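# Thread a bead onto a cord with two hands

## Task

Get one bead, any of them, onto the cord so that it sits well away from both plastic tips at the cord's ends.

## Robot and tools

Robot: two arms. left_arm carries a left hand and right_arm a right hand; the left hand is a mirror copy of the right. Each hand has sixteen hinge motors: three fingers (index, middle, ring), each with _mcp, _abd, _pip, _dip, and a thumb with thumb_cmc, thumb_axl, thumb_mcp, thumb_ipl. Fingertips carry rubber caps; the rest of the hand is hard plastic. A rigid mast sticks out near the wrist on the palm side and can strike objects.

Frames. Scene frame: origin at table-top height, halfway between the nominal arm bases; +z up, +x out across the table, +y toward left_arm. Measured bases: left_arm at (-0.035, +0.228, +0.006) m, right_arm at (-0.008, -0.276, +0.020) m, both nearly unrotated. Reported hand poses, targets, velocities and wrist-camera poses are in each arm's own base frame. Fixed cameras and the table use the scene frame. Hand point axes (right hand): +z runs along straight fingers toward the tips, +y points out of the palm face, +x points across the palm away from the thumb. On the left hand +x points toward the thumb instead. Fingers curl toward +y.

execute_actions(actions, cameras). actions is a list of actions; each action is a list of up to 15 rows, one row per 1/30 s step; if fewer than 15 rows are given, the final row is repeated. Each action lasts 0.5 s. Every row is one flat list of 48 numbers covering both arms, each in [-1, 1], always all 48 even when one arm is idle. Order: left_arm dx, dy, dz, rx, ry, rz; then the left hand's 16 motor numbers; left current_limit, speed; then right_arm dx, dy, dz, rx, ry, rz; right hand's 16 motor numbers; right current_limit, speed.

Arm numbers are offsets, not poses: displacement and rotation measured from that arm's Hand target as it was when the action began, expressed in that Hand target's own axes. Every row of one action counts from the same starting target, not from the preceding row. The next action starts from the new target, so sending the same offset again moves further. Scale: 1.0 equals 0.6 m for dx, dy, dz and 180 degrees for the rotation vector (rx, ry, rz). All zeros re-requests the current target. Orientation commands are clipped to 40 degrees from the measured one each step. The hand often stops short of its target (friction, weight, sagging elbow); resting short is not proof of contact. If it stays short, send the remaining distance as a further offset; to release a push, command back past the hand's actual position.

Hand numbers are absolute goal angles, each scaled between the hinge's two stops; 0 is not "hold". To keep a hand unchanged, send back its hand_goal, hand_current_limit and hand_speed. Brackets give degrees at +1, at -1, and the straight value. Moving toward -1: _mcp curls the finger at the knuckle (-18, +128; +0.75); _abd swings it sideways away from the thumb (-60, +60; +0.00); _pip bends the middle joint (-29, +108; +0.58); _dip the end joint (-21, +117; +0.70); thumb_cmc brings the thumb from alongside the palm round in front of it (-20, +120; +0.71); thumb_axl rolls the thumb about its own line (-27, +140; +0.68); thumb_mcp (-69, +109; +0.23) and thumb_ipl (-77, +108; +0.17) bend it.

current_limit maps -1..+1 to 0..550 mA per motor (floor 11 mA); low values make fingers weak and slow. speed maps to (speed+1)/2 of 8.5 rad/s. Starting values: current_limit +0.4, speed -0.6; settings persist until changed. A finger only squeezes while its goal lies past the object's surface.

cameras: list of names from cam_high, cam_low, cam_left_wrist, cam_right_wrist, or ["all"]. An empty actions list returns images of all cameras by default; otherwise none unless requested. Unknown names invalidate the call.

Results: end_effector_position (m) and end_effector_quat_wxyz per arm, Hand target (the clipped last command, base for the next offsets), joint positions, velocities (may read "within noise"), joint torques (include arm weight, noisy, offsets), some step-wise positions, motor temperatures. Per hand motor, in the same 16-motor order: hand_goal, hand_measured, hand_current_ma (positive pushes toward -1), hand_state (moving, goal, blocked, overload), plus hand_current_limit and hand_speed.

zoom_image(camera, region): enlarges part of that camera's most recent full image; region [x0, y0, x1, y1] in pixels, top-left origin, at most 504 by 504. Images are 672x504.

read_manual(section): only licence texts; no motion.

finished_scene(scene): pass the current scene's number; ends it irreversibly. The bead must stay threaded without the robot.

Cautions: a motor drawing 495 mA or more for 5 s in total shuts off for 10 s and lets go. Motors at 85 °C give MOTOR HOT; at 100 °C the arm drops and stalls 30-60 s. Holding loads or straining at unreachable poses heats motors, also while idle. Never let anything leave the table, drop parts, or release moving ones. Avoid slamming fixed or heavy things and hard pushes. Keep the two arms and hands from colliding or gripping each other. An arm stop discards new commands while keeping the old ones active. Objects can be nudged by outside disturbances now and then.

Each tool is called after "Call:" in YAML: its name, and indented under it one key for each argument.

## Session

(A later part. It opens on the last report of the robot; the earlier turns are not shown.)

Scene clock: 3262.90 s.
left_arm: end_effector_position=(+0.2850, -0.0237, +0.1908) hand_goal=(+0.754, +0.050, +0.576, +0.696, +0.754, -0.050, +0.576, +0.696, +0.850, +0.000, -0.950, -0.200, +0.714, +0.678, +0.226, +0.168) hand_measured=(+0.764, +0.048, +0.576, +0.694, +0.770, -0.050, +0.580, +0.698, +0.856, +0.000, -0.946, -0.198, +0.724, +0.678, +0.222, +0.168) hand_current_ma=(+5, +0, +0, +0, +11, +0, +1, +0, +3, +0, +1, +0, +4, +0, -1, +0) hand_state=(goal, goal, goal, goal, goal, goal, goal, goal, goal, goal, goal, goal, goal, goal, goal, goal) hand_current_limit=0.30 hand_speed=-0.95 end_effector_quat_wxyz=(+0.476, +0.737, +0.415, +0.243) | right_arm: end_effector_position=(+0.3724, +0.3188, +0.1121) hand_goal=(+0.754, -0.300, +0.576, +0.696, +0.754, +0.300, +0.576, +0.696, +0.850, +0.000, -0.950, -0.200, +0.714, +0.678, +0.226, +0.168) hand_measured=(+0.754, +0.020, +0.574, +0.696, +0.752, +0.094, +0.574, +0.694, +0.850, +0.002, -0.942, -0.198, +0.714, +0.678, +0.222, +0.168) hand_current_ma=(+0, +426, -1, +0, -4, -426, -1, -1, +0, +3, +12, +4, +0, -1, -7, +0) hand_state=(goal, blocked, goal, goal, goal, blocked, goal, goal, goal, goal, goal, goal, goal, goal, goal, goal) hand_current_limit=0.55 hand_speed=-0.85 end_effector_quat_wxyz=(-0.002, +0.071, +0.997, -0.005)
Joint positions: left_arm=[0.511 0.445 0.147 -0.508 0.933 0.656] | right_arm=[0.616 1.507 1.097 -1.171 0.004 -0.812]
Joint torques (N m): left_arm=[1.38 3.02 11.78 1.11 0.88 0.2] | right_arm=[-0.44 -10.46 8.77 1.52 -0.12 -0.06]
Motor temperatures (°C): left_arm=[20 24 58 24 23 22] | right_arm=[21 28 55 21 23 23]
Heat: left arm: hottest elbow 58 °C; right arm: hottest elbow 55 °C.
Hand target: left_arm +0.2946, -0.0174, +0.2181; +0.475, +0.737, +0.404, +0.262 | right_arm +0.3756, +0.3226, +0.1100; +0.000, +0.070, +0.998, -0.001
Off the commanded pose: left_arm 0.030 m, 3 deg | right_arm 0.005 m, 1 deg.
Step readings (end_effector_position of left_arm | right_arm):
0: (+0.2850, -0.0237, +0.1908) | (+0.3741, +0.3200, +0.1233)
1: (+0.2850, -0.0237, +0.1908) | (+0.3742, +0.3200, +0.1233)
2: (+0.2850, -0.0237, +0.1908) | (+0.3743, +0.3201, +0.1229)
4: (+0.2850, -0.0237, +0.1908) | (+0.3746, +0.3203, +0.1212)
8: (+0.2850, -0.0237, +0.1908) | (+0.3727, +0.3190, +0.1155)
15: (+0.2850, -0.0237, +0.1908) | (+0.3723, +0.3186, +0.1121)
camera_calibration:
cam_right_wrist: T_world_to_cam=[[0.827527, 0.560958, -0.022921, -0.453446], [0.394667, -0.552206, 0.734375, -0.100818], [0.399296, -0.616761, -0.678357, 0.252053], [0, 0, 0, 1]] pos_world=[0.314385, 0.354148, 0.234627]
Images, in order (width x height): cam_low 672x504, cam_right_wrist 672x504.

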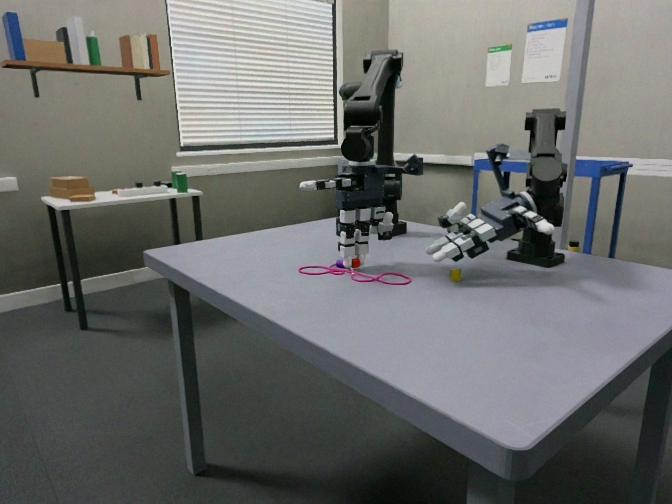

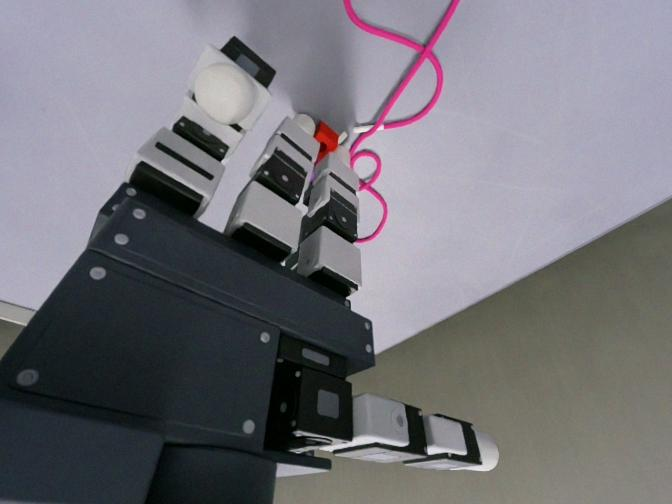

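Call:
execute_actions:
  actions:
    - [[0,0,0,0,0,0,0.754,0.05,0.576,0.696,0.754,-0.05,0.576,0.696,0.85,0,-0.95,-0.2,0.714,0.678,0.226,0.168,0.3,-0.95,0,0,0.004,0,0,0,0.754,-0.3,0.576,0.696,0.754,0.3,0.576,0.696,0.85,0,-0.95,-0.2,0.714,0.678,0.226,0.168,0.4,-0.9]]
    - [[0,0,0,0,0,0,0.754,0.05,0.576,0.696,0.754,-0.05,0.576,0.696,0.85,0,-0.95,-0.2,0.714,0.678,0.226,0.168,0.3,-0.95,0,0,0,0,0,0,0.754,0.08,0.576,0.696,0.754,0.094,0.576,0.696,0.85,0,-0.95,-0.2,0.714,0.678,0.226,0.168,0.4,-0.9]]
    - [[0,0,0,0,0,0,0.754,0.05,0.576,0.696,0.754,-0.05,0.576,0.696,0.85,0,-0.95,-0.2,0.714,0.678,0.226,0.168,0.3,-0.95,0,0,0.012,0,0,0,0.754,0.08,0.576,0.696,0.754,0.094,0.576,0.696,0.85,0,-0.95,-0.2,0.714,0.678,0.226,0.168,0.4,-0.9]]
  cameras: ["cam_right_wrist","cam_low"]

Call:
zoom_image:
  camera: "cam_right_wrist"
  region: [260, 80, 400, 180]

Call:
zoom_image:
  camera: "cam_low"
  region: [310, 220, 390, 280]

Scene clock: 3280.30 s.
left_arm: end_effector_position=(+0.2850, -0.0237, +0.1908) hand_goal=(+0.754, +0.050, +0.576, +0.696, +0.754, -0.050, +0.576, +0.696, +0.850, +0.000, -0.950, -0.200, +0.714, +0.678, +0.226, +0.168) hand_measured=(+0.764, +0.048, +0.576, +0.694, +0.770, -0.050, +0.580, +0.698, +0.856, +0.000, -0.946, -0.198, +0.724, +0.678, +0.222, +0.168) hand_current_ma=(+5, +0, +0, +0, +11, +0, +1, +0, +3, +0, +1, +0, +4, +0, -1, +0) hand_state=(goal, goal, goal, goal, goal, goal, goal, goal, goal, goal, goal, goal, goal, goal, goal, goal) hand_current_limit=0.30 hand_speed=-0.95 end_effector_quat_wxyz=(+0.476, +0.737, +0.415, +0.243) | right_arm: end_effector_position=(+0.3732, +0.3193, +0.1068) hand_goal=(+0.754, +0.080, +0.576, +0.696, +0.754, +0.094, +0.576, +0.696, +0.850, +0.000, -0.950, -0.200, +0.714, +0.678, +0.226, +0.168) hand_measured=(+0.754, +0.074, +0.576, +0.696, +0.752, +0.090, +0.574, +0.694, +0.850, +0.002, -0.942, -0.198, +0.714, +0.678, +0.222, +0.168) hand_current_ma=(+1, -8, +0, +0, -4, -6, -1, -1, +0, +3, +12, +4, +0, -1, -7, +0) hand_state=(goal, goal, goal, goal, goal, goal, goal, goal, goal, goal, goal, goal, goal, goal, goal, goal) hand_current_limit=0.40 hand_speed=-0.90 end_effector_quat_wxyz=(+0.000, +0.071, +0.997, -0.003)
Joint positions: left_arm=[0.511 0.445 0.147 -0.508 0.933 0.656] | right_arm=[0.616 1.511 1.085 -1.148 0.004 -0.812]
Joint torques (N m): left_arm=[1.44 3.02 11.79 1.1 0.88 0.2] | right_arm=[-0.44 -9.99 8.4 1.7 -0.12 -0.07]
Motor temperatures (°C): left_arm=[20 24 60 24 23 22] | right_arm=[21 29 54 21 23 23]
Heat: left arm: hottest elbow 60 °C; right arm: hottest elbow 54 °C.
Hand target: left_arm +0.2946, -0.0174, +0.2181; +0.475, +0.737, +0.404, +0.262 | right_arm +0.3756, +0.3225, +0.1004; +0.000, +0.070, +0.998, -0.001
Off the commanded pose: left_arm 0.030 m, 3 deg | right_arm 0.008 m, 0 deg.
Step readings (end_effector_position of left_arm | right_arm):
0: (+0.2850, -0.0237, +0.1908) | (+0.3724, +0.3188, +0.1121)
1: (+0.2850, -0.0237, +0.1908) | (+0.3724, +0.3188, +0.1121)
2: (+0.2850, -0.0237, +0.1908) | (+0.3725, +0.3188, +0.1121)
4: (+0.2850, -0.0237, +0.1908) | (+0.3729, +0.3191, +0.1123)
8: (+0.2850, -0.0237, +0.1908) | (+0.3736, +0.3196, +0.1125)
15: (+0.2850, -0.0237, +0.1908) | (+0.3737, +0.3197, +0.1126)
16: (+0.2850, -0.0237, +0.1908) | (+0.3737, +0.3197, +0.1126)
17: (+0.2850, -0.0237, +0.1908) | (+0.3737, +0.3197, +0.1126)
19: (+0.2850, -0.0237, +0.1908) | (+0.3737, +0.3197, +0.1126)
23: (+0.2850, -0.0237, +0.1908) | (+0.3737, +0.3197, +0.1126)
30: (+0.2850, -0.0237, +0.1908) | (+0.3737, +0.3197, +0.1126)
31: (+0.2850, -0.0237, +0.1908) | (+0.3737, +0.3196, +0.1125)
32: (+0.2850, -0.0237, +0.1908) | (+0.3737, +0.3197, +0.1121)
34: (+0.2850, -0.0237, +0.1908) | (+0.3737, +0.3197, +0.1105)
38: (+0.2850, -0.0237, +0.1908) | (+0.3729, +0.3191, +0.1067)
45: (+0.2850, -0.0237, +0.1908) | (+0.3732, +0.3193, +0.1068)
camera_calibration:
cam_right_wrist: T_world_to_cam=[[0.827657, 0.561007, -0.0159689, -0.455366], [0.390463, -0.555147, 0.734405, -0.0944076], [0.403142, -0.614071, -0.678523, 0.24622], [0, 0, 0, 1]] pos_world=[0.314488, 0.35425, 0.229128]
Images, in order (width x height): cam_low 672x504, cam_right_wrist 672x504.

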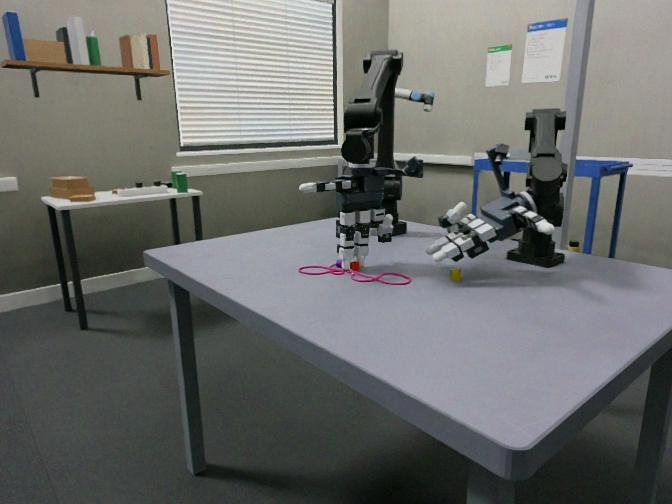

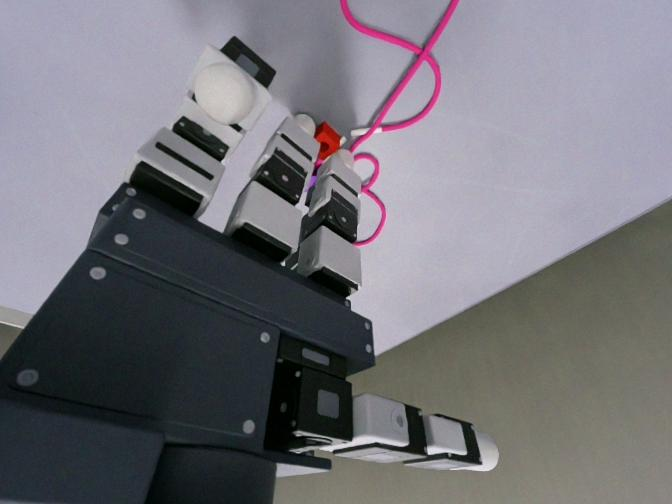

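Scaled by 3.600 from the camera's 672x504 image, which has a finer 960x720 frame.

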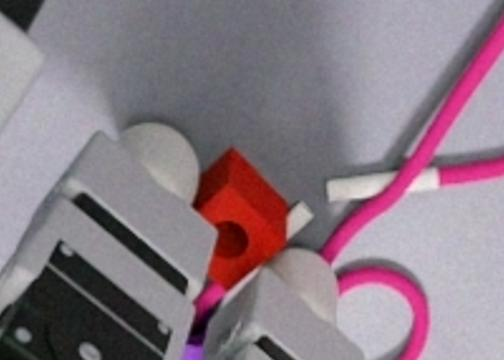

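Scaled by 6.300 from the camera's 672x504 image, which has a finer 960x720 frame.

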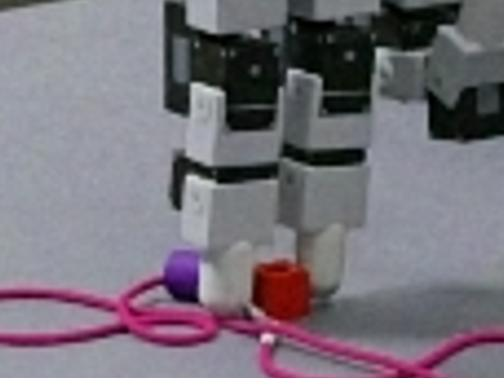

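Call:
execute_actions:
  actions:
    - [[0,0,0,0,0,0,0.754,0.05,0.576,0.696,0.754,-0.05,0.576,0.696,0.85,0,-0.95,-0.2,0.714,0.678,0.226,0.168,0.3,-0.95,0,0,0.004,0,0,0,0.754,-0.25,0.576,0.696,0.754,0.2,0.576,0.696,0.85,0,-0.95,-0.2,0.714,0.678,0.226,0.168,0.45,-0.9]]
    - [[0,0,0,0,0,0,0.754,0.05,0.576,0.696,0.754,-0.05,0.576,0.696,0.85,0,-0.95,-0.2,0.714,0.678,0.226,0.168,0.3,-0.95,0,0,0,0,0,0,0.754,-0.3,0.576,0.696,0.754,0.3,0.576,0.696,0.85,0,-0.95,-0.2,0.714,0.678,0.226,0.168,0.55,-0.9]]
  cameras: ["cam_right_wrist","cam_low"]

Call:
zoom_image:
  camera: "cam_right_wrist"
  region: [260, 80, 400, 180]

Scene clock: 3299.70 s.
left_arm: end_effector_position=(+0.2850, -0.0237, +0.1908) hand_goal=(+0.754, +0.050, +0.576, +0.696, +0.754, -0.050, +0.576, +0.696, +0.850, +0.000, -0.950, -0.200, +0.714, +0.678, +0.226, +0.168) hand_measured=(+0.764, +0.048, +0.576, +0.694, +0.770, -0.050, +0.580, +0.698, +0.856, +0.000, -0.946, -0.198, +0.724, +0.678, +0.222, +0.168) hand_current_ma=(+5, +0, +0, +0, +11, +0, +1, +0, +3, +0, +1, +0, +4, +0, -1, +0) hand_state=(goal, goal, goal, goal, goal, goal, goal, goal, goal, goal, goal, goal, goal, goal, goal, goal) hand_current_limit=0.30 hand_speed=-0.95 end_effector_quat_wxyz=(+0.476, +0.737, +0.415, +0.243) | right_arm: end_effector_position=(+0.3742, +0.3200, +0.1072) hand_goal=(+0.754, -0.300, +0.576, +0.696, +0.754, +0.300, +0.576, +0.696, +0.850, +0.000, -0.950, -0.200, +0.714, +0.678, +0.226, +0.168) hand_measured=(+0.758, +0.044, +0.578, +0.696, +0.754, +0.110, +0.576, +0.694, +0.850, +0.002, -0.942, -0.198, +0.714, +0.678, +0.222, +0.168) hand_current_ma=(+5, +426, +2, +0, -1, -426, -1, -1, +0, +3, +12, +4, +0, -1, -7, +0) hand_state=(goal, blocked, goal, goal, goal, blocked, goal, goal, goal, goal, goal, goal, goal, goal, goal, goal) hand_current_limit=0.55 hand_speed=-0.90 end_effector_quat_wxyz=(+0.002, +0.071, +0.997, -0.001)
Joint positions: left_arm=[0.511 0.445 0.147 -0.508 0.933 0.656] | right_arm=[0.616 1.511 1.085 -1.143 0.004 -0.812]
Joint torques (N m): left_arm=[1.38 3.02 11.79 1.1 0.88 0.2] | right_arm=[-0.38 -9.7 8.08 1.81 -0.11 -0.06]
Motor temperatures (°C): left_arm=[20 24 61 24 23 22] | right_arm=[21 30 52 21 23 23]
Heat: left arm: hottest elbow 61 °C; right arm: hottest elbow 52 °C.
Hand target: left_arm +0.2946, -0.0174, +0.2181; +0.475, +0.737, +0.404, +0.262 | right_arm +0.3755, +0.3225, +0.0980; +0.000, +0.070, +0.998, -0.001
Off the commanded pose: left_arm 0.030 m, 3 deg | right_arm 0.010 m, 0 deg.
Step readings (end_effector_position of left_arm | right_arm):
0: (+0.2850, -0.0237, +0.1908) | (+0.3732, +0.3193, +0.1068)
1: (+0.2850, -0.0237, +0.1908) | (+0.3732, +0.3193, +0.1068)
2: (+0.2850, -0.0237, +0.1908) | (+0.3734, +0.3194, +0.1069)
4: (+0.2850, -0.0237, +0.1908) | (+0.3738, +0.3198, +0.1071)
8: (+0.2850, -0.0237, +0.1908) | (+0.3740, +0.3199, +0.1071)
15: (+0.2850, -0.0237, +0.1908) | (+0.3742, +0.3200, +0.1072)
16: (+0.2850, -0.0237, +0.1908) | (+0.3742, +0.3200, +0.1072)
17: (+0.2850, -0.0237, +0.1908) | (+0.3742, +0.3200, +0.1072)
19: (+0.2850, -0.0237, +0.1908) | (+0.3742, +0.3200, +0.1072)
23: (+0.2850, -0.0237, +0.1908) | (+0.3742, +0.3200, +0.1072)
30: (+0.2850, -0.0237, +0.1908) | (+0.3742, +0.3200, +0.1072)
camera_calibration:
cam_right_wrist: T_world_to_cam=[[0.827679, 0.561085, -0.0114545, -0.457018], [0.387806, -0.557076, 0.734352, -0.0930506], [0.405653, -0.61225, -0.678672, 0.244936], [0, 0, 0, 1]] pos_world=[0.31499, 0.354552, 0.229328]
Images, in order (width x height): cam_low 672x504, cam_right_wrist 672x504.

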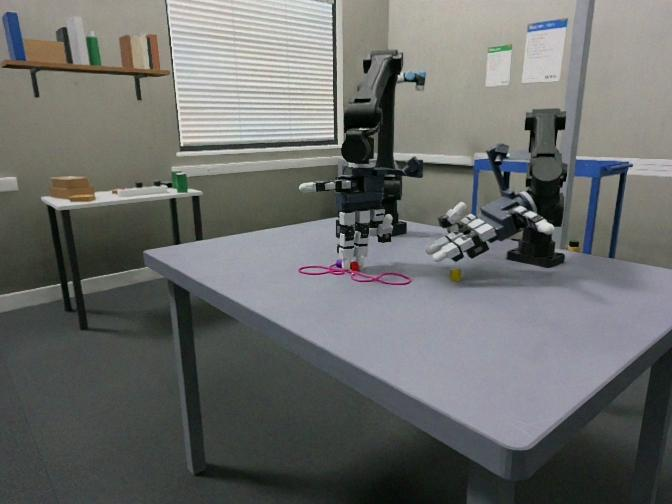

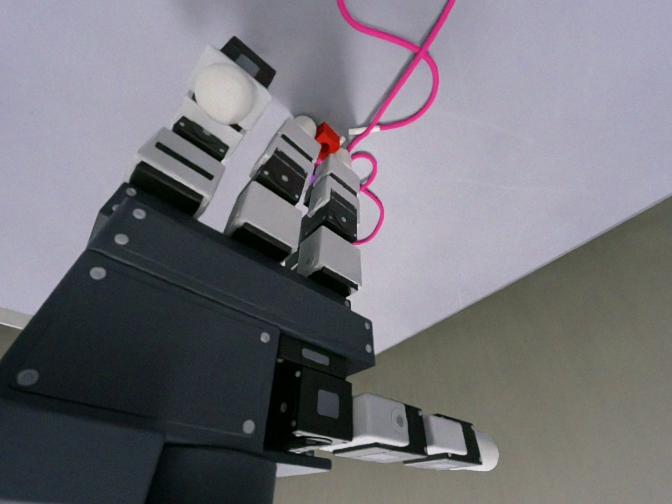

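Scaled by 3.600 from the camera's 672x504 image, which has a finer 960x720 frame.

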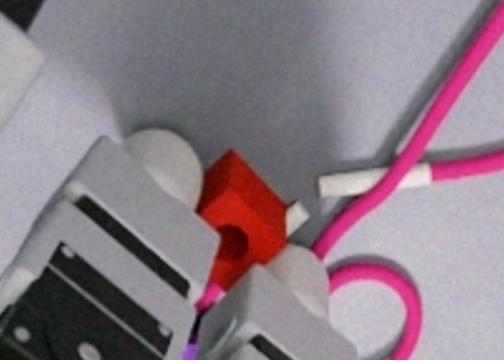

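Call:
execute_actions:
  actions:
    - [[0,0,0,0,0,0,0.754,0.05,0.576,0.696,0.754,-0.05,0.576,0.696,0.85,0,-0.95,-0.2,0.714,0.678,0.226,0.168,0.3,-0.95,0,0,-0.06,0,0,0,0.754,-0.3,0.576,0.696,0.754,0.3,0.576,0.696,0.85,0,-0.95,-0.2,0.714,0.678,0.226,0.168,0.55,-0.9]]
    - [[0,0,0,0,0,0,0.754,0.05,0.576,0.696,0.754,-0.05,0.576,0.696,0.85,0,-0.95,-0.2,0.714,0.678,0.226,0.168,0.3,-0.95,0,0,-0.04,0,0,0,0.754,-0.3,0.576,0.696,0.754,0.3,0.576,0.696,0.85,0,-0.95,-0.2,0.714,0.678,0.226,0.168,0.55,-0.9]]
  cameras: ["cam_right_wrist","cam_low"]

Call:
zoom_image:
  camera: "cam_right_wrist"
  region: [260, 80, 400, 180]

Call:
zoom_image:
  camera: "cam_low"
  region: [310, 220, 390, 280]

Scene clock: 3312.80 s.
left_arm: end_effector_position=(+0.2850, -0.0237, +0.1908) hand_goal=(+0.754, +0.050, +0.576, +0.696, +0.754, -0.050, +0.576, +0.696, +0.850, +0.000, -0.950, -0.200, +0.714, +0.678, +0.226, +0.168) hand_measured=(+0.764, +0.048, +0.576, +0.694, +0.770, -0.050, +0.580, +0.698, +0.856, +0.000, -0.946, -0.198, +0.724, +0.678, +0.222, +0.168) hand_current_ma=(+5, +0, +0, +0, +11, +0, +1, +0, +3, +0, +1, +0, +4, +0, -1, +0) hand_state=(goal, goal, goal, goal, goal, goal, goal, goal, goal, goal, goal, goal, goal, goal, goal, goal) hand_current_limit=0.30 hand_speed=-0.95 end_effector_quat_wxyz=(+0.476, +0.737, +0.415, +0.243) | right_arm: end_effector_position=(+0.3637, +0.3126, +0.1332) hand_goal=(+0.754, -0.300, +0.576, +0.696, +0.754, +0.300, +0.576, +0.696, +0.850, +0.000, -0.950, -0.200, +0.714, +0.678, +0.226, +0.168) hand_measured=(+0.750, +0.044, +0.574, +0.696, +0.752, +0.112, +0.576, +0.694, +0.850, +0.002, -0.942, -0.198, +0.714, +0.678, +0.222, +0.168) hand_current_ma=(-7, +426, -1, +0, -1, -426, -1, -1, +0, +3, +12, +4, +0, -1, -7, +0) hand_state=(goal, blocked, goal, goal, goal, blocked, goal, goal, goal, goal, goal, goal, goal, goal, goal, goal) hand_current_limit=0.55 hand_speed=-0.90 end_effector_quat_wxyz=(-0.017, +0.071, +0.997, -0.017)
Joint positions: left_arm=[0.511 0.445 0.147 -0.508 0.933 0.656] | right_arm=[0.616 1.48 1.134 -1.272 0.004 -0.812]
Joint torques (N m): left_arm=[1.44 3.02 11.78 1.1 0.88 0.2] | right_arm=[-0.44 -11.75 12.71 0.23 -0.12 -0.06]
Motor temperatures (°C): left_arm=[20 24 62 24 24 22] | right_arm=[21 30 51 21 23 23]
Heat: left arm: hottest elbow 62 °C; right arm: hottest elbow 51 °C.
Hand target: left_arm +0.2946, -0.0174, +0.2181; +0.475, +0.737, +0.404, +0.262 | right_arm +0.3757, +0.3227, +0.1582; +0.000, +0.070, +0.998, -0.001
Off the commanded pose: left_arm 0.030 m, 3 deg | right_arm 0.029 m, 3 deg.
Step readings (end_effector_position of left_arm | right_arm):
0: (+0.2850, -0.0237, +0.1908) | (+0.3742, +0.3200, +0.1072)
1: (+0.2850, -0.0237, +0.1908) | (+0.3742, +0.3200, +0.1072)
2: (+0.2850, -0.0237, +0.1908) | (+0.3739, +0.3198, +0.1071)
4: (+0.2850, -0.0237, +0.1908) | (+0.3719, +0.3183, +0.1067)
8: (+0.2850, -0.0237, +0.1908) | (+0.3660, +0.3142, +0.1061)
15: (+0.2850, -0.0237, +0.1908) | (+0.3626, +0.3118, +0.1056)
16: (+0.2850, -0.0237, +0.1908) | (+0.3624, +0.3116, +0.1058)
17: (+0.2850, -0.0237, +0.1908) | (+0.3618, +0.3112, +0.1064)
19: (+0.2850, -0.0237, +0.1908) | (+0.3601, +0.3101, +0.1093)
23: (+0.2850, -0.0237, +0.1908) | (+0.3609, +0.3107, +0.1211)
30: (+0.2850, -0.0237, +0.1908) | (+0.3641, +0.3130, +0.1334)
camera_calibration:
cam_right_wrist: T_world_to_cam=[[0.826246, 0.560043, -0.0605827, -0.43652], [0.417415, -0.536483, 0.733451, -0.129285], [0.378262, -0.631299, -0.677037, 0.278038], [0, 0, 0, 1]] pos_world=[0.309467, 0.350636, 0.256621]
Images, in order (width x height): cam_low 672x504, cam_right_wrist 672x504.

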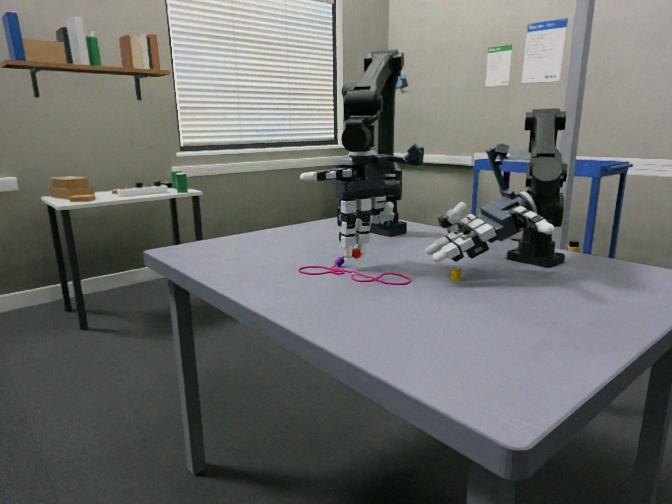

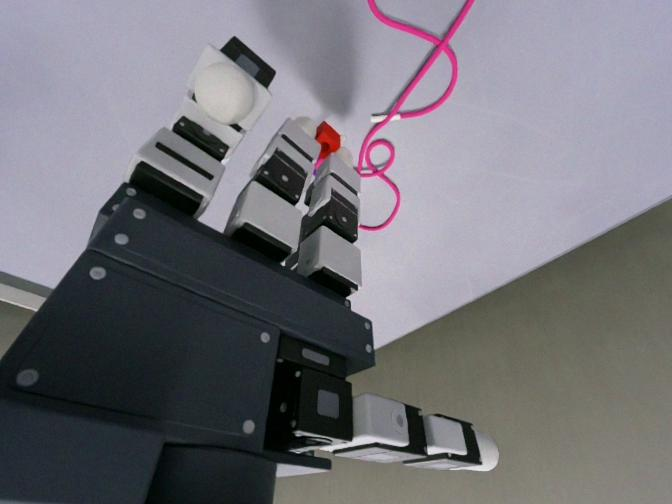

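Scaled by 3.600 from the camera's 672x504 image, which has a finer 960x720 frame.

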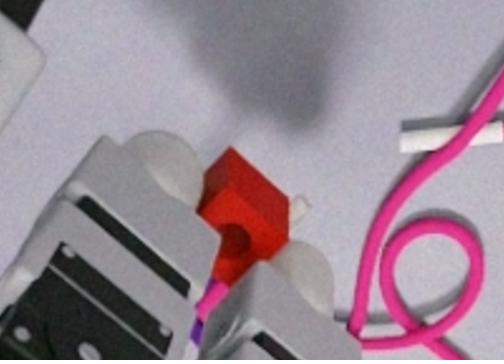

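Scaled by 6.300 from the camera's 672x504 image, which has a finer 960x720 frame.

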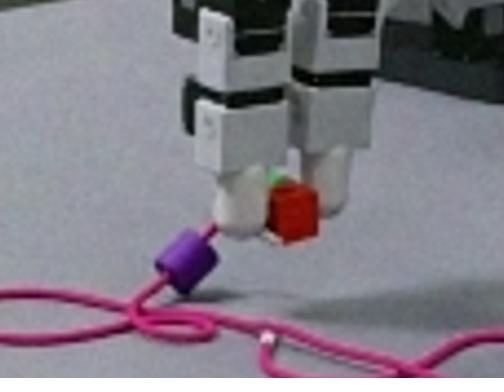

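Call:
execute_actions:
  actions:
    - [[0,0,0,0,0,0,0.754,0.05,0.576,0.696,0.754,-0.05,0.576,0.696,0.85,0,-0.95,-0.2,0.714,0.678,0.226,0.168,0.3,-0.95,0,0,-0.06,0,0,0,0.754,-0.3,0.576,0.696,0.754,0.3,0.576,0.696,0.85,0,-0.95,-0.2,0.714,0.678,0.226,0.168,0.55,-0.9]]
    - [[0,0,0,0,0,0,0.754,0.05,0.576,0.696,0.754,-0.05,0.576,0.696,0.85,0,-0.95,-0.2,0.714,0.678,0.226,0.168,0.3,-0.95,0,0,-0.06,0,0,0,0.754,-0.3,0.576,0.696,0.754,0.3,0.576,0.696,0.85,0,-0.95,-0.2,0.714,0.678,0.226,0.168,0.55,-0.9]]
  cameras: ["cam_high","cam_low"]

Call:
zoom_image:
  camera: "cam_low"
  region: [300, 180, 400, 280]

Scene clock: 3324.50 s.
left_arm: end_effector_position=(+0.2850, -0.0237, +0.1908) hand_goal=(+0.754, +0.050, +0.576, +0.696, +0.754, -0.050, +0.576, +0.696, +0.850, +0.000, -0.950, -0.200, +0.714, +0.678, +0.226, +0.168) hand_measured=(+0.764, +0.048, +0.576, +0.694, +0.770, -0.050, +0.580, +0.698, +0.856, +0.000, -0.946, -0.198, +0.724, +0.678, +0.222, +0.168) hand_current_ma=(+5, +0, +0, +0, +11, +0, +1, +0, +3, +0, +1, +0, +4, +0, -1, +0) hand_state=(goal, goal, goal, goal, goal, goal, goal, goal, goal, goal, goal, goal, goal, goal, goal, goal) hand_current_limit=0.30 hand_speed=-0.95 end_effector_quat_wxyz=(+0.476, +0.737, +0.415, +0.243) | right_arm: end_effector_position=(+0.3662, +0.3145, +0.2034) hand_goal=(+0.754, -0.300, +0.576, +0.696, +0.754, +0.300, +0.576, +0.696, +0.850, +0.000, -0.950, -0.200, +0.714, +0.678, +0.226, +0.168) hand_measured=(+0.750, +0.044, +0.574, +0.696, +0.752, +0.112, +0.576, +0.694, +0.850, +0.002, -0.942, -0.198, +0.714, +0.678, +0.222, +0.168) hand_current_ma=(-7, +426, -1, +0, -1, -426, -1, -1, +0, +3, +12, +4, +0, -1, -7, +0) hand_state=(goal, blocked, goal, goal, goal, blocked, goal, goal, goal, goal, goal, goal, goal, goal, goal, goal) hand_current_limit=0.55 hand_speed=-0.90 end_effector_quat_wxyz=(-0.018, +0.071, +0.997, -0.017)
Joint positions: left_arm=[0.511 0.445 0.147 -0.508 0.933 0.656] | right_arm=[0.616 1.443 1.284 -1.462 0.003 -0.812]
Joint torques (N m): left_arm=[1.38 3.02 11.77 1.1 0.88 0.2] | right_arm=[-0.44 -11.63 13.39 0.2 -0.11 -0.06]
Motor temperatures (°C): left_arm=[20 24 63 24 24 22] | right_arm=[21 29 51 21 23 23]
Heat: left arm: hottest elbow 63 °C; right arm: hottest elbow 51 °C.
Hand target: left_arm +0.2946, -0.0174, +0.2181; +0.475, +0.737, +0.404, +0.262 | right_arm +0.3757, +0.3228, +0.2300; +0.000, +0.070, +0.998, -0.001
Off the commanded pose: left_arm 0.030 m, 3 deg | right_arm 0.029 m, 3 deg.
Step readings (end_effector_position of left_arm | right_arm):
0: (+0.2850, -0.0237, +0.1908) | (+0.3637, +0.3126, +0.1332)
1: (+0.2850, -0.0237, +0.1908) | (+0.3636, +0.3126, +0.1333)
2: (+0.2850, -0.0237, +0.1908) | (+0.3627, +0.3119, +0.1342)
4: (+0.2850, -0.0237, +0.1908) | (+0.3607, +0.3105, +0.1378)
8: (+0.2850, -0.0237, +0.1908) | (+0.3625, +0.3118, +0.1538)
15: (+0.2850, -0.0237, +0.1908) | (+0.3657, +0.3141, +0.1694)
16: (+0.2850, -0.0237, +0.1908) | (+0.3655, +0.3139, +0.1697)
17: (+0.2850, -0.0237, +0.1908) | (+0.3643, +0.3131, +0.1704)
19: (+0.2850, -0.0237, +0.1908) | (+0.3619, +0.3114, +0.1740)
23: (+0.2850, -0.0237, +0.1908) | (+0.3646, +0.3133, +0.1904)
30: (+0.2850, -0.0237, +0.1908) | (+0.3669, +0.3150, +0.2036)
Images, in order (width x height): cam_high 672x504, cam_low 672x504.

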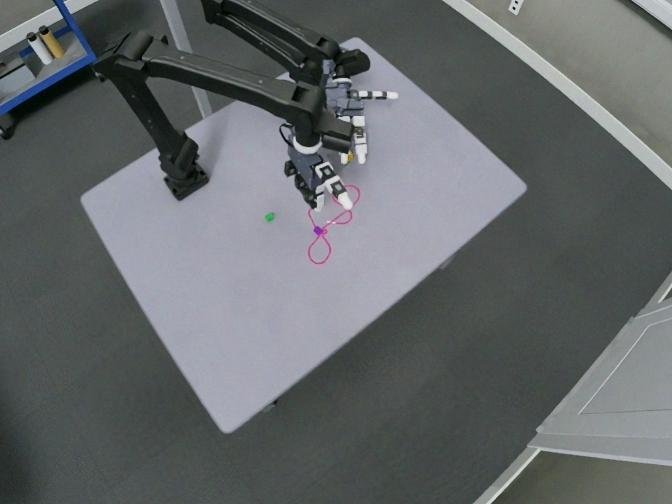

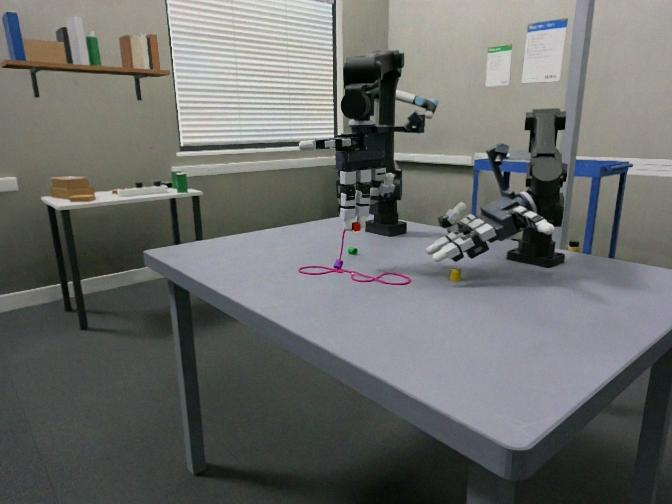

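Scaled by 5.040 from the camera's 672x504 image, which has a finer 960x720 frame.

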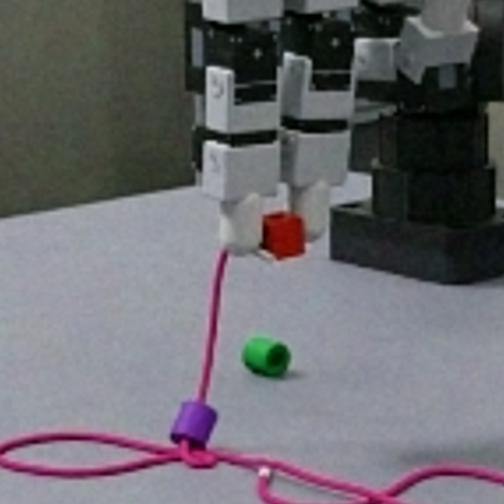

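Call:
execute_actions:
  actions:
    - [[0,0,0,0,0,0,0.754,0.05,0.576,0.696,0.754,-0.05,0.576,0.696,0.85,0,-0.95,-0.2,0.714,0.678,0.226,0.168,0.3,-0.95,0.0495,-0.007,0.0917,0,0,0,0.754,-0.3,0.576,0.696,0.754,0.3,0.576,0.696,0.85,0,-0.95,-0.2,0.714,0.678,0.226,0.168,0.55,-0.9]]
    - [[0,0,0,0,0,0,0.754,0.05,0.576,0.696,0.754,-0.05,0.576,0.696,0.85,0,-0.95,-0.2,0.714,0.678,0.226,0.168,0.3,-0.95,0.0578,-0.0081,0.0833,0,0,0,0.754,-0.3,0.576,0.696,0.754,0.3,0.576,0.696,0.85,0,-0.95,-0.2,0.714,0.678,0.226,0.168,0.55,-0.9]]
  cameras: ["cam_right_wrist","cam_low"]

Call:
zoom_image:
  camera: "cam_low"
  region: [300, 200, 400, 280]

Scene clock: 3345.93 s.
left_arm: end_effector_position=(+0.2850, -0.0237, +0.1908) hand_goal=(+0.754, +0.050, +0.576, +0.696, +0.754, -0.050, +0.576, +0.696, +0.850, +0.000, -0.950, -0.200, +0.714, +0.678, +0.226, +0.168) hand_measured=(+0.764, +0.048, +0.576, +0.694, +0.770, -0.050, +0.580, +0.698, +0.856, +0.000, -0.946, -0.198, +0.724, +0.678, +0.222, +0.168) hand_current_ma=(+5, +0, +0, +0, +11, +0, +1, +0, +3, +0, +1, +0, +4, +0, -1, +0) hand_state=(goal, goal, goal, goal, goal, goal, goal, goal, goal, goal, goal, goal, goal, goal, goal, goal) hand_current_limit=0.30 hand_speed=-0.95 end_effector_quat_wxyz=(+0.476, +0.737, +0.415, +0.243) | right_arm: end_effector_position=(+0.3068, +0.3148, +0.1137) hand_goal=(+0.754, -0.300, +0.576, +0.696, +0.754, +0.300, +0.576, +0.696, +0.850, +0.000, -0.950, -0.200, +0.714, +0.678, +0.226, +0.168) hand_measured=(+0.750, +0.044, +0.574, +0.696, +0.754, +0.112, +0.576, +0.694, +0.850, +0.002, -0.944, -0.198, +0.714, +0.678, +0.222, +0.168) hand_current_ma=(-7, +426, -1, +0, +0, -426, -1, -1, +0, +3, +12, +4, +0, -1, -7, +0) hand_state=(goal, blocked, goal, goal, goal, blocked, goal, goal, goal, goal, goal, goal, goal, goal, goal, goal) hand_current_limit=0.55 hand_speed=-0.90 end_effector_quat_wxyz=(-0.015, +0.069, +0.997, -0.014)
Joint positions: left_arm=[0.511 0.445 0.147 -0.508 0.933 0.656] | right_arm=[0.71 1.385 0.978 -1.206 0 -0.724]
Joint torques (N m): left_arm=[1.44 2.96 11.78 1.1 0.88 0.2] | right_arm=[0.26 -10.34 9.25 1.42 0.02 0.05]
Motor temperatures (°C): left_arm=[20 24 64 24 24 22] | right_arm=[21 29 51 21 23 23]
Heat: left arm: hottest elbow 64 °C; right arm: hottest elbow 51 °C.
Hand target: left_arm +0.2946, -0.0174, +0.2181; +0.475, +0.737, +0.404, +0.262 | right_arm +0.3104, +0.3226, +0.1250; +0.000, +0.070, +0.998, -0.001
Off the commanded pose: left_arm 0.030 m, 3 deg | right_arm 0.014 m, 2 deg.
Step readings (end_effector_position of left_arm | right_arm):
0: (+0.2850, -0.0237, +0.1908) | (+0.3662, +0.3145, +0.2034)
1: (+0.2850, -0.0237, +0.1908) | (+0.3662, +0.3145, +0.2034)
2: (+0.2850, -0.0237, +0.1908) | (+0.3662, +0.3149, +0.2025)
4: (+0.2850, -0.0237, +0.1908) | (+0.3643, +0.3169, +0.1971)
8: (+0.2850, -0.0237, +0.1908) | (+0.3501, +0.3127, +0.1740)
15: (+0.2850, -0.0237, +0.1908) | (+0.3432, +0.3142, +0.1623)
16: (+0.2850, -0.0237, +0.1908) | (+0.3434, +0.3147, +0.1622)
17: (+0.2850, -0.0237, +0.1908) | (+0.3430, +0.3159, +0.1604)
19: (+0.2850, -0.0237, +0.1908) | (+0.3378, +0.3157, +0.1512)
23: (+0.2850, -0.0237, +0.1908) | (+0.3125, +0.3114, +0.1230)
30: (+0.2850, -0.0237, +0.1908) | (+0.3054, +0.3144, +0.1134)
camera_calibration:
cam_right_wrist: T_world_to_cam=[[0.823575, 0.564592, -0.0544161, -0.393211], [0.416767, -0.537271, 0.733243, -0.0895837], [0.384746, -0.626559, -0.677786, 0.284356], [0, 0, 0, 1]] pos_world=[0.251769, 0.352038, 0.237022]
Images, in order (width x height): cam_low 672x504, cam_right_wrist 672x504.

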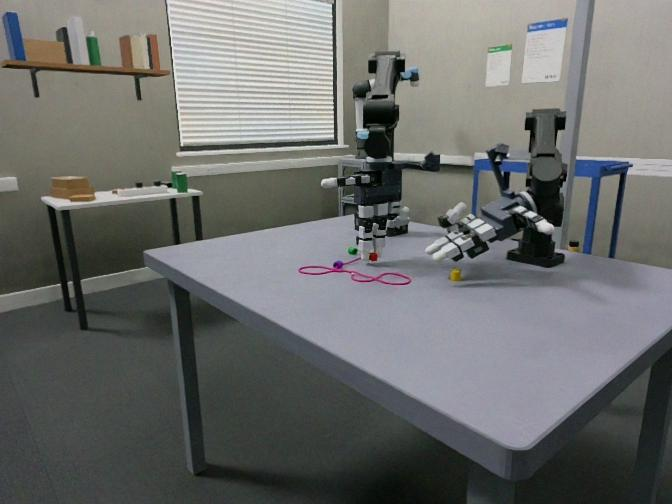

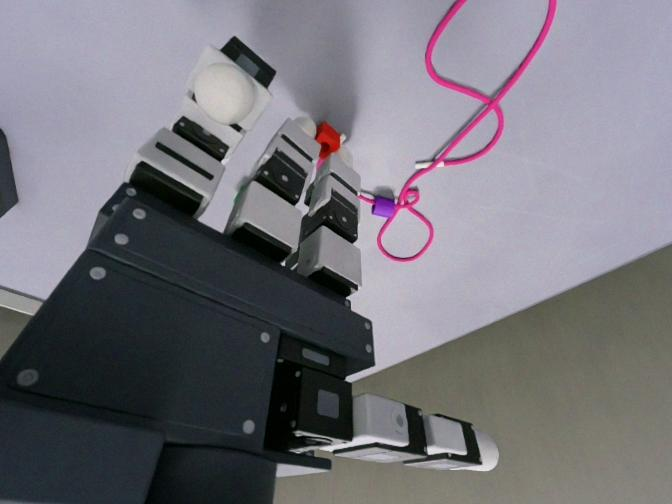

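Scaled by 5.040 from the camera's 672x504 image, which has a finer 960x720 frame.

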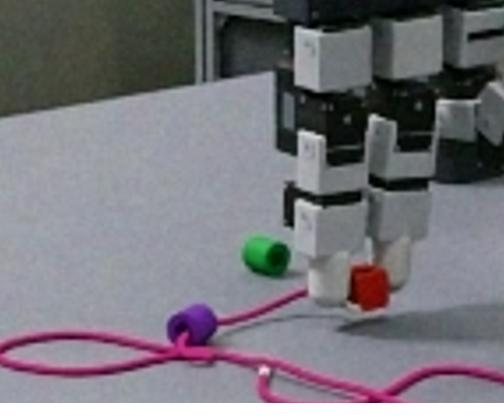

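Call:
execute_actions:
  actions:
    - [[0,0,0,0,0,0,0.754,0.05,0.576,0.696,0.754,-0.05,0.576,0.696,0.85,0,-0.95,-0.2,0.714,0.678,0.226,0.168,0.3,-0.95,0,0,0.018,0,0,0,0.754,-0.3,0.576,0.696,0.754,0.3,0.576,0.696,0.85,0,-0.95,-0.2,0.714,0.678,0.226,0.168,0.55,-0.9]]
    - [[0,0,0,0,0,0,0.754,0.05,0.576,0.696,0.754,-0.05,0.576,0.696,0.85,0,-0.95,-0.2,0.714,0.678,0.226,0.168,0.3,-0.95,0,0,0.004,0,0,0,0.754,0.13,0.576,0.696,0.754,0.04,0.576,0.696,0.85,0,-0.95,-0.2,0.714,0.678,0.226,0.168,0.4,-0.95]]
    - [[0,0,0,0,0,0,0.754,0.05,0.576,0.696,0.754,-0.05,0.576,0.696,0.85,0,-0.95,-0.2,0.714,0.678,0.226,0.168,0.3,-0.95,0,0,0,0,0,0,0.754,0.13,0.576,0.696,0.754,0.04,0.576,0.696,0.85,0,-0.95,-0.2,0.714,0.678,0.226,0.168,0.4,-0.95]]
    - [[0,0,0,0,0,0,0.754,0.05,0.576,0.696,0.754,-0.05,0.576,0.696,0.85,0,-0.95,-0.2,0.714,0.678,0.226,0.168,0.3,-0.95,0,0,-0.09,0,0,0,0.754,0.13,0.576,0.696,0.754,0.04,0.576,0.696,0.85,0,-0.95,-0.2,0.714,0.678,0.226,0.168,0.4,-0.95]]
  cameras: ["cam_right_wrist","cam_low"]

Call:
zoom_image:
  camera: "cam_low"
  region: [300, 200, 400, 280]

Scene clock: 3362.20 s.
left_arm: end_effector_position=(+0.2850, -0.0237, +0.1908) hand_goal=(+0.754, +0.050, +0.576, +0.696, +0.754, -0.050, +0.576, +0.696, +0.850, +0.000, -0.950, -0.200, +0.714, +0.678, +0.226, +0.168) hand_measured=(+0.764, +0.048, +0.576, +0.694, +0.770, -0.050, +0.580, +0.698, +0.856, +0.000, -0.946, -0.198, +0.724, +0.678, +0.222, +0.168) hand_current_ma=(+5, +0, +0, +0, +11, +0, +1, +0, +3, +0, +1, +0, +4, +0, -1, +0) hand_state=(goal, goal, goal, goal, goal, goal, goal, goal, goal, goal, goal, goal, goal, goal, goal, goal) hand_current_limit=0.30 hand_speed=-0.95 end_effector_quat_wxyz=(+0.476, +0.737, +0.415, +0.243) | right_arm: end_effector_position=(+0.3018, +0.3104, +0.1438) hand_goal=(+0.754, +0.130, +0.576, +0.696, +0.754, +0.040, +0.576, +0.696, +0.850, +0.000, -0.950, -0.200, +0.714, +0.678, +0.226, +0.168) hand_measured=(+0.750, +0.126, +0.574, +0.696, +0.754, +0.044, +0.576, +0.694, +0.850, +0.002, -0.944, -0.198, +0.714, +0.678, +0.222, +0.168) hand_current_ma=(-6, -6, -1, +0, +0, +4, -1, -1, +0, +3, +12, +4, +0, -1, -7, +0) hand_state=(goal, goal, goal, goal, goal, goal, goal, goal, goal, goal, goal, goal, goal, goal, goal, goal) hand_current_limit=0.40 hand_speed=-0.95 end_effector_quat_wxyz=(-0.015, +0.069, +0.997, -0.015)
Joint positions: left_arm=[0.511 0.445 0.147 -0.508 0.933 0.656] | right_arm=[0.71 1.337 1.017 -1.292 0 -0.723]
Joint torques (N m): left_arm=[1.44 3.02 11.77 1.1 0.88 0.19] | right_arm=[0.38 -9.11 12.67 0.2 0.03 0.05]
Motor temperatures (°C): left_arm=[20 24 64 24 24 22] | right_arm=[21 30 53 21 23 23]
Heat: left arm: hottest elbow 64 °C; right arm: hottest elbow 53 °C.
Hand target: left_arm +0.2946, -0.0174, +0.2181; +0.475, +0.737, +0.404, +0.262 | right_arm +0.3105, +0.3227, +0.1658; -0.001, +0.070, +0.998, -0.001
Off the commanded pose: left_arm 0.030 m, 3 deg | right_arm 0.027 m, 2 deg.
Step readings (end_effector_position of left_arm | right_arm):
0: (+0.2850, -0.0237, +0.1908) | (+0.3068, +0.3148, +0.1137)
1: (+0.2850, -0.0237, +0.1908) | (+0.3069, +0.3148, +0.1137)
2: (+0.2850, -0.0237, +0.1908) | (+0.3073, +0.3152, +0.1138)
4: (+0.2850, -0.0237, +0.1908) | (+0.3088, +0.3164, +0.1138)
8: (+0.2850, -0.0237, +0.1908) | (+0.3096, +0.3171, +0.1123)
15: (+0.2850, -0.0237, +0.1908) | (+0.3091, +0.3167, +0.1110)
16: (+0.2850, -0.0237, +0.1908) | (+0.3092, +0.3168, +0.1110)
17: (+0.2850, -0.0237, +0.1908) | (+0.3093, +0.3169, +0.1111)
19: (+0.2850, -0.0237, +0.1908) | (+0.3098, +0.3173, +0.1113)
23: (+0.2850, -0.0237, +0.1908) | (+0.3099, +0.3174, +0.1109)
30: (+0.2850, -0.0237, +0.1908) | (+0.3092, +0.3168, +0.1098)
31: (+0.2850, -0.0237, +0.1908) | (+0.3092, +0.3168, +0.1098)
32: (+0.2850, -0.0237, +0.1908) | (+0.3092, +0.3168, +0.1098)
34: (+0.2850, -0.0237, +0.1908) | (+0.3092, +0.3168, +0.1098)
38: (+0.2850, -0.0237, +0.1908) | (+0.3092, +0.3168, +0.1098)
45: (+0.2850, -0.0237, +0.1908) | (+0.3092, +0.3168, +0.1098)
46: (+0.2850, -0.0237, +0.1908) | (+0.3092, +0.3168, +0.1098)
47: (+0.2850, -0.0237, +0.1908) | (+0.3084, +0.3161, +0.1097)
49: (+0.2850, -0.0237, +0.1908) | (+0.3037, +0.3120, +0.1106)
53: (+0.2850, -0.0237, +0.1908) | (+0.2974, +0.3066, +0.1221)
60: (+0.2850, -0.0237, +0.1908) | (+0.3025, +0.3110, +0.1438)
camera_calibration:
cam_right_wrist: T_world_to_cam=[[0.824222, 0.563607, -0.0548175, -0.384737], [0.416321, -0.537506, 0.733324, -0.111711], [0.383841, -0.627244, -0.677666, 0.304416], [0, 0, 0, 1]] pos_world=[0.246769, 0.347738, 0.267122]
Images, in order (width x height): cam_low 672x504, cam_right_wrist 672x504.

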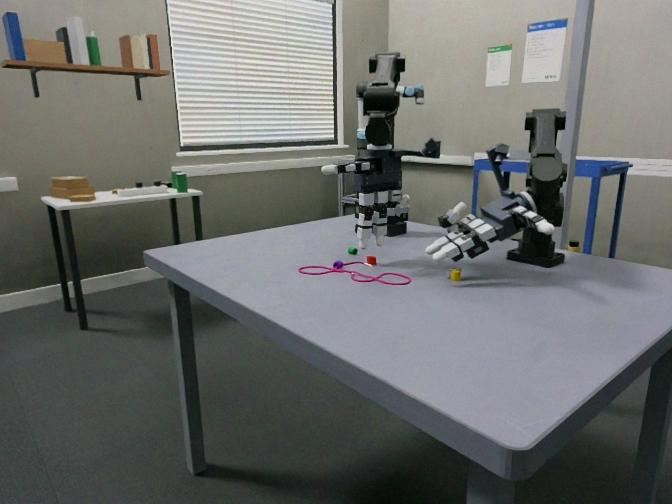

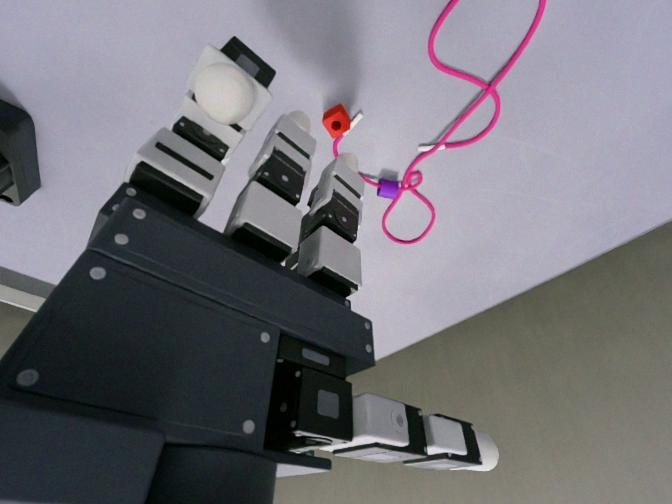

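Scaled by 5.040 from the camera's 672x504 image, which has a finer 960x720 frame.

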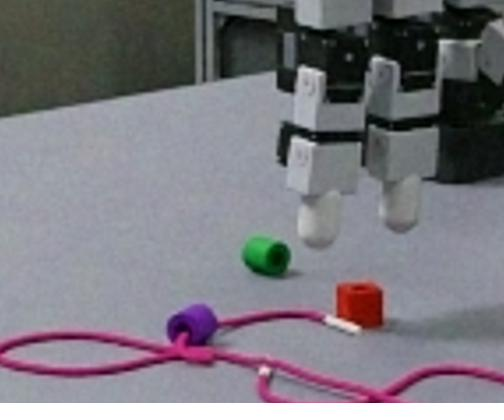

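Call:
finished_scene:
  scene: 1

The scene is finished: the task was done.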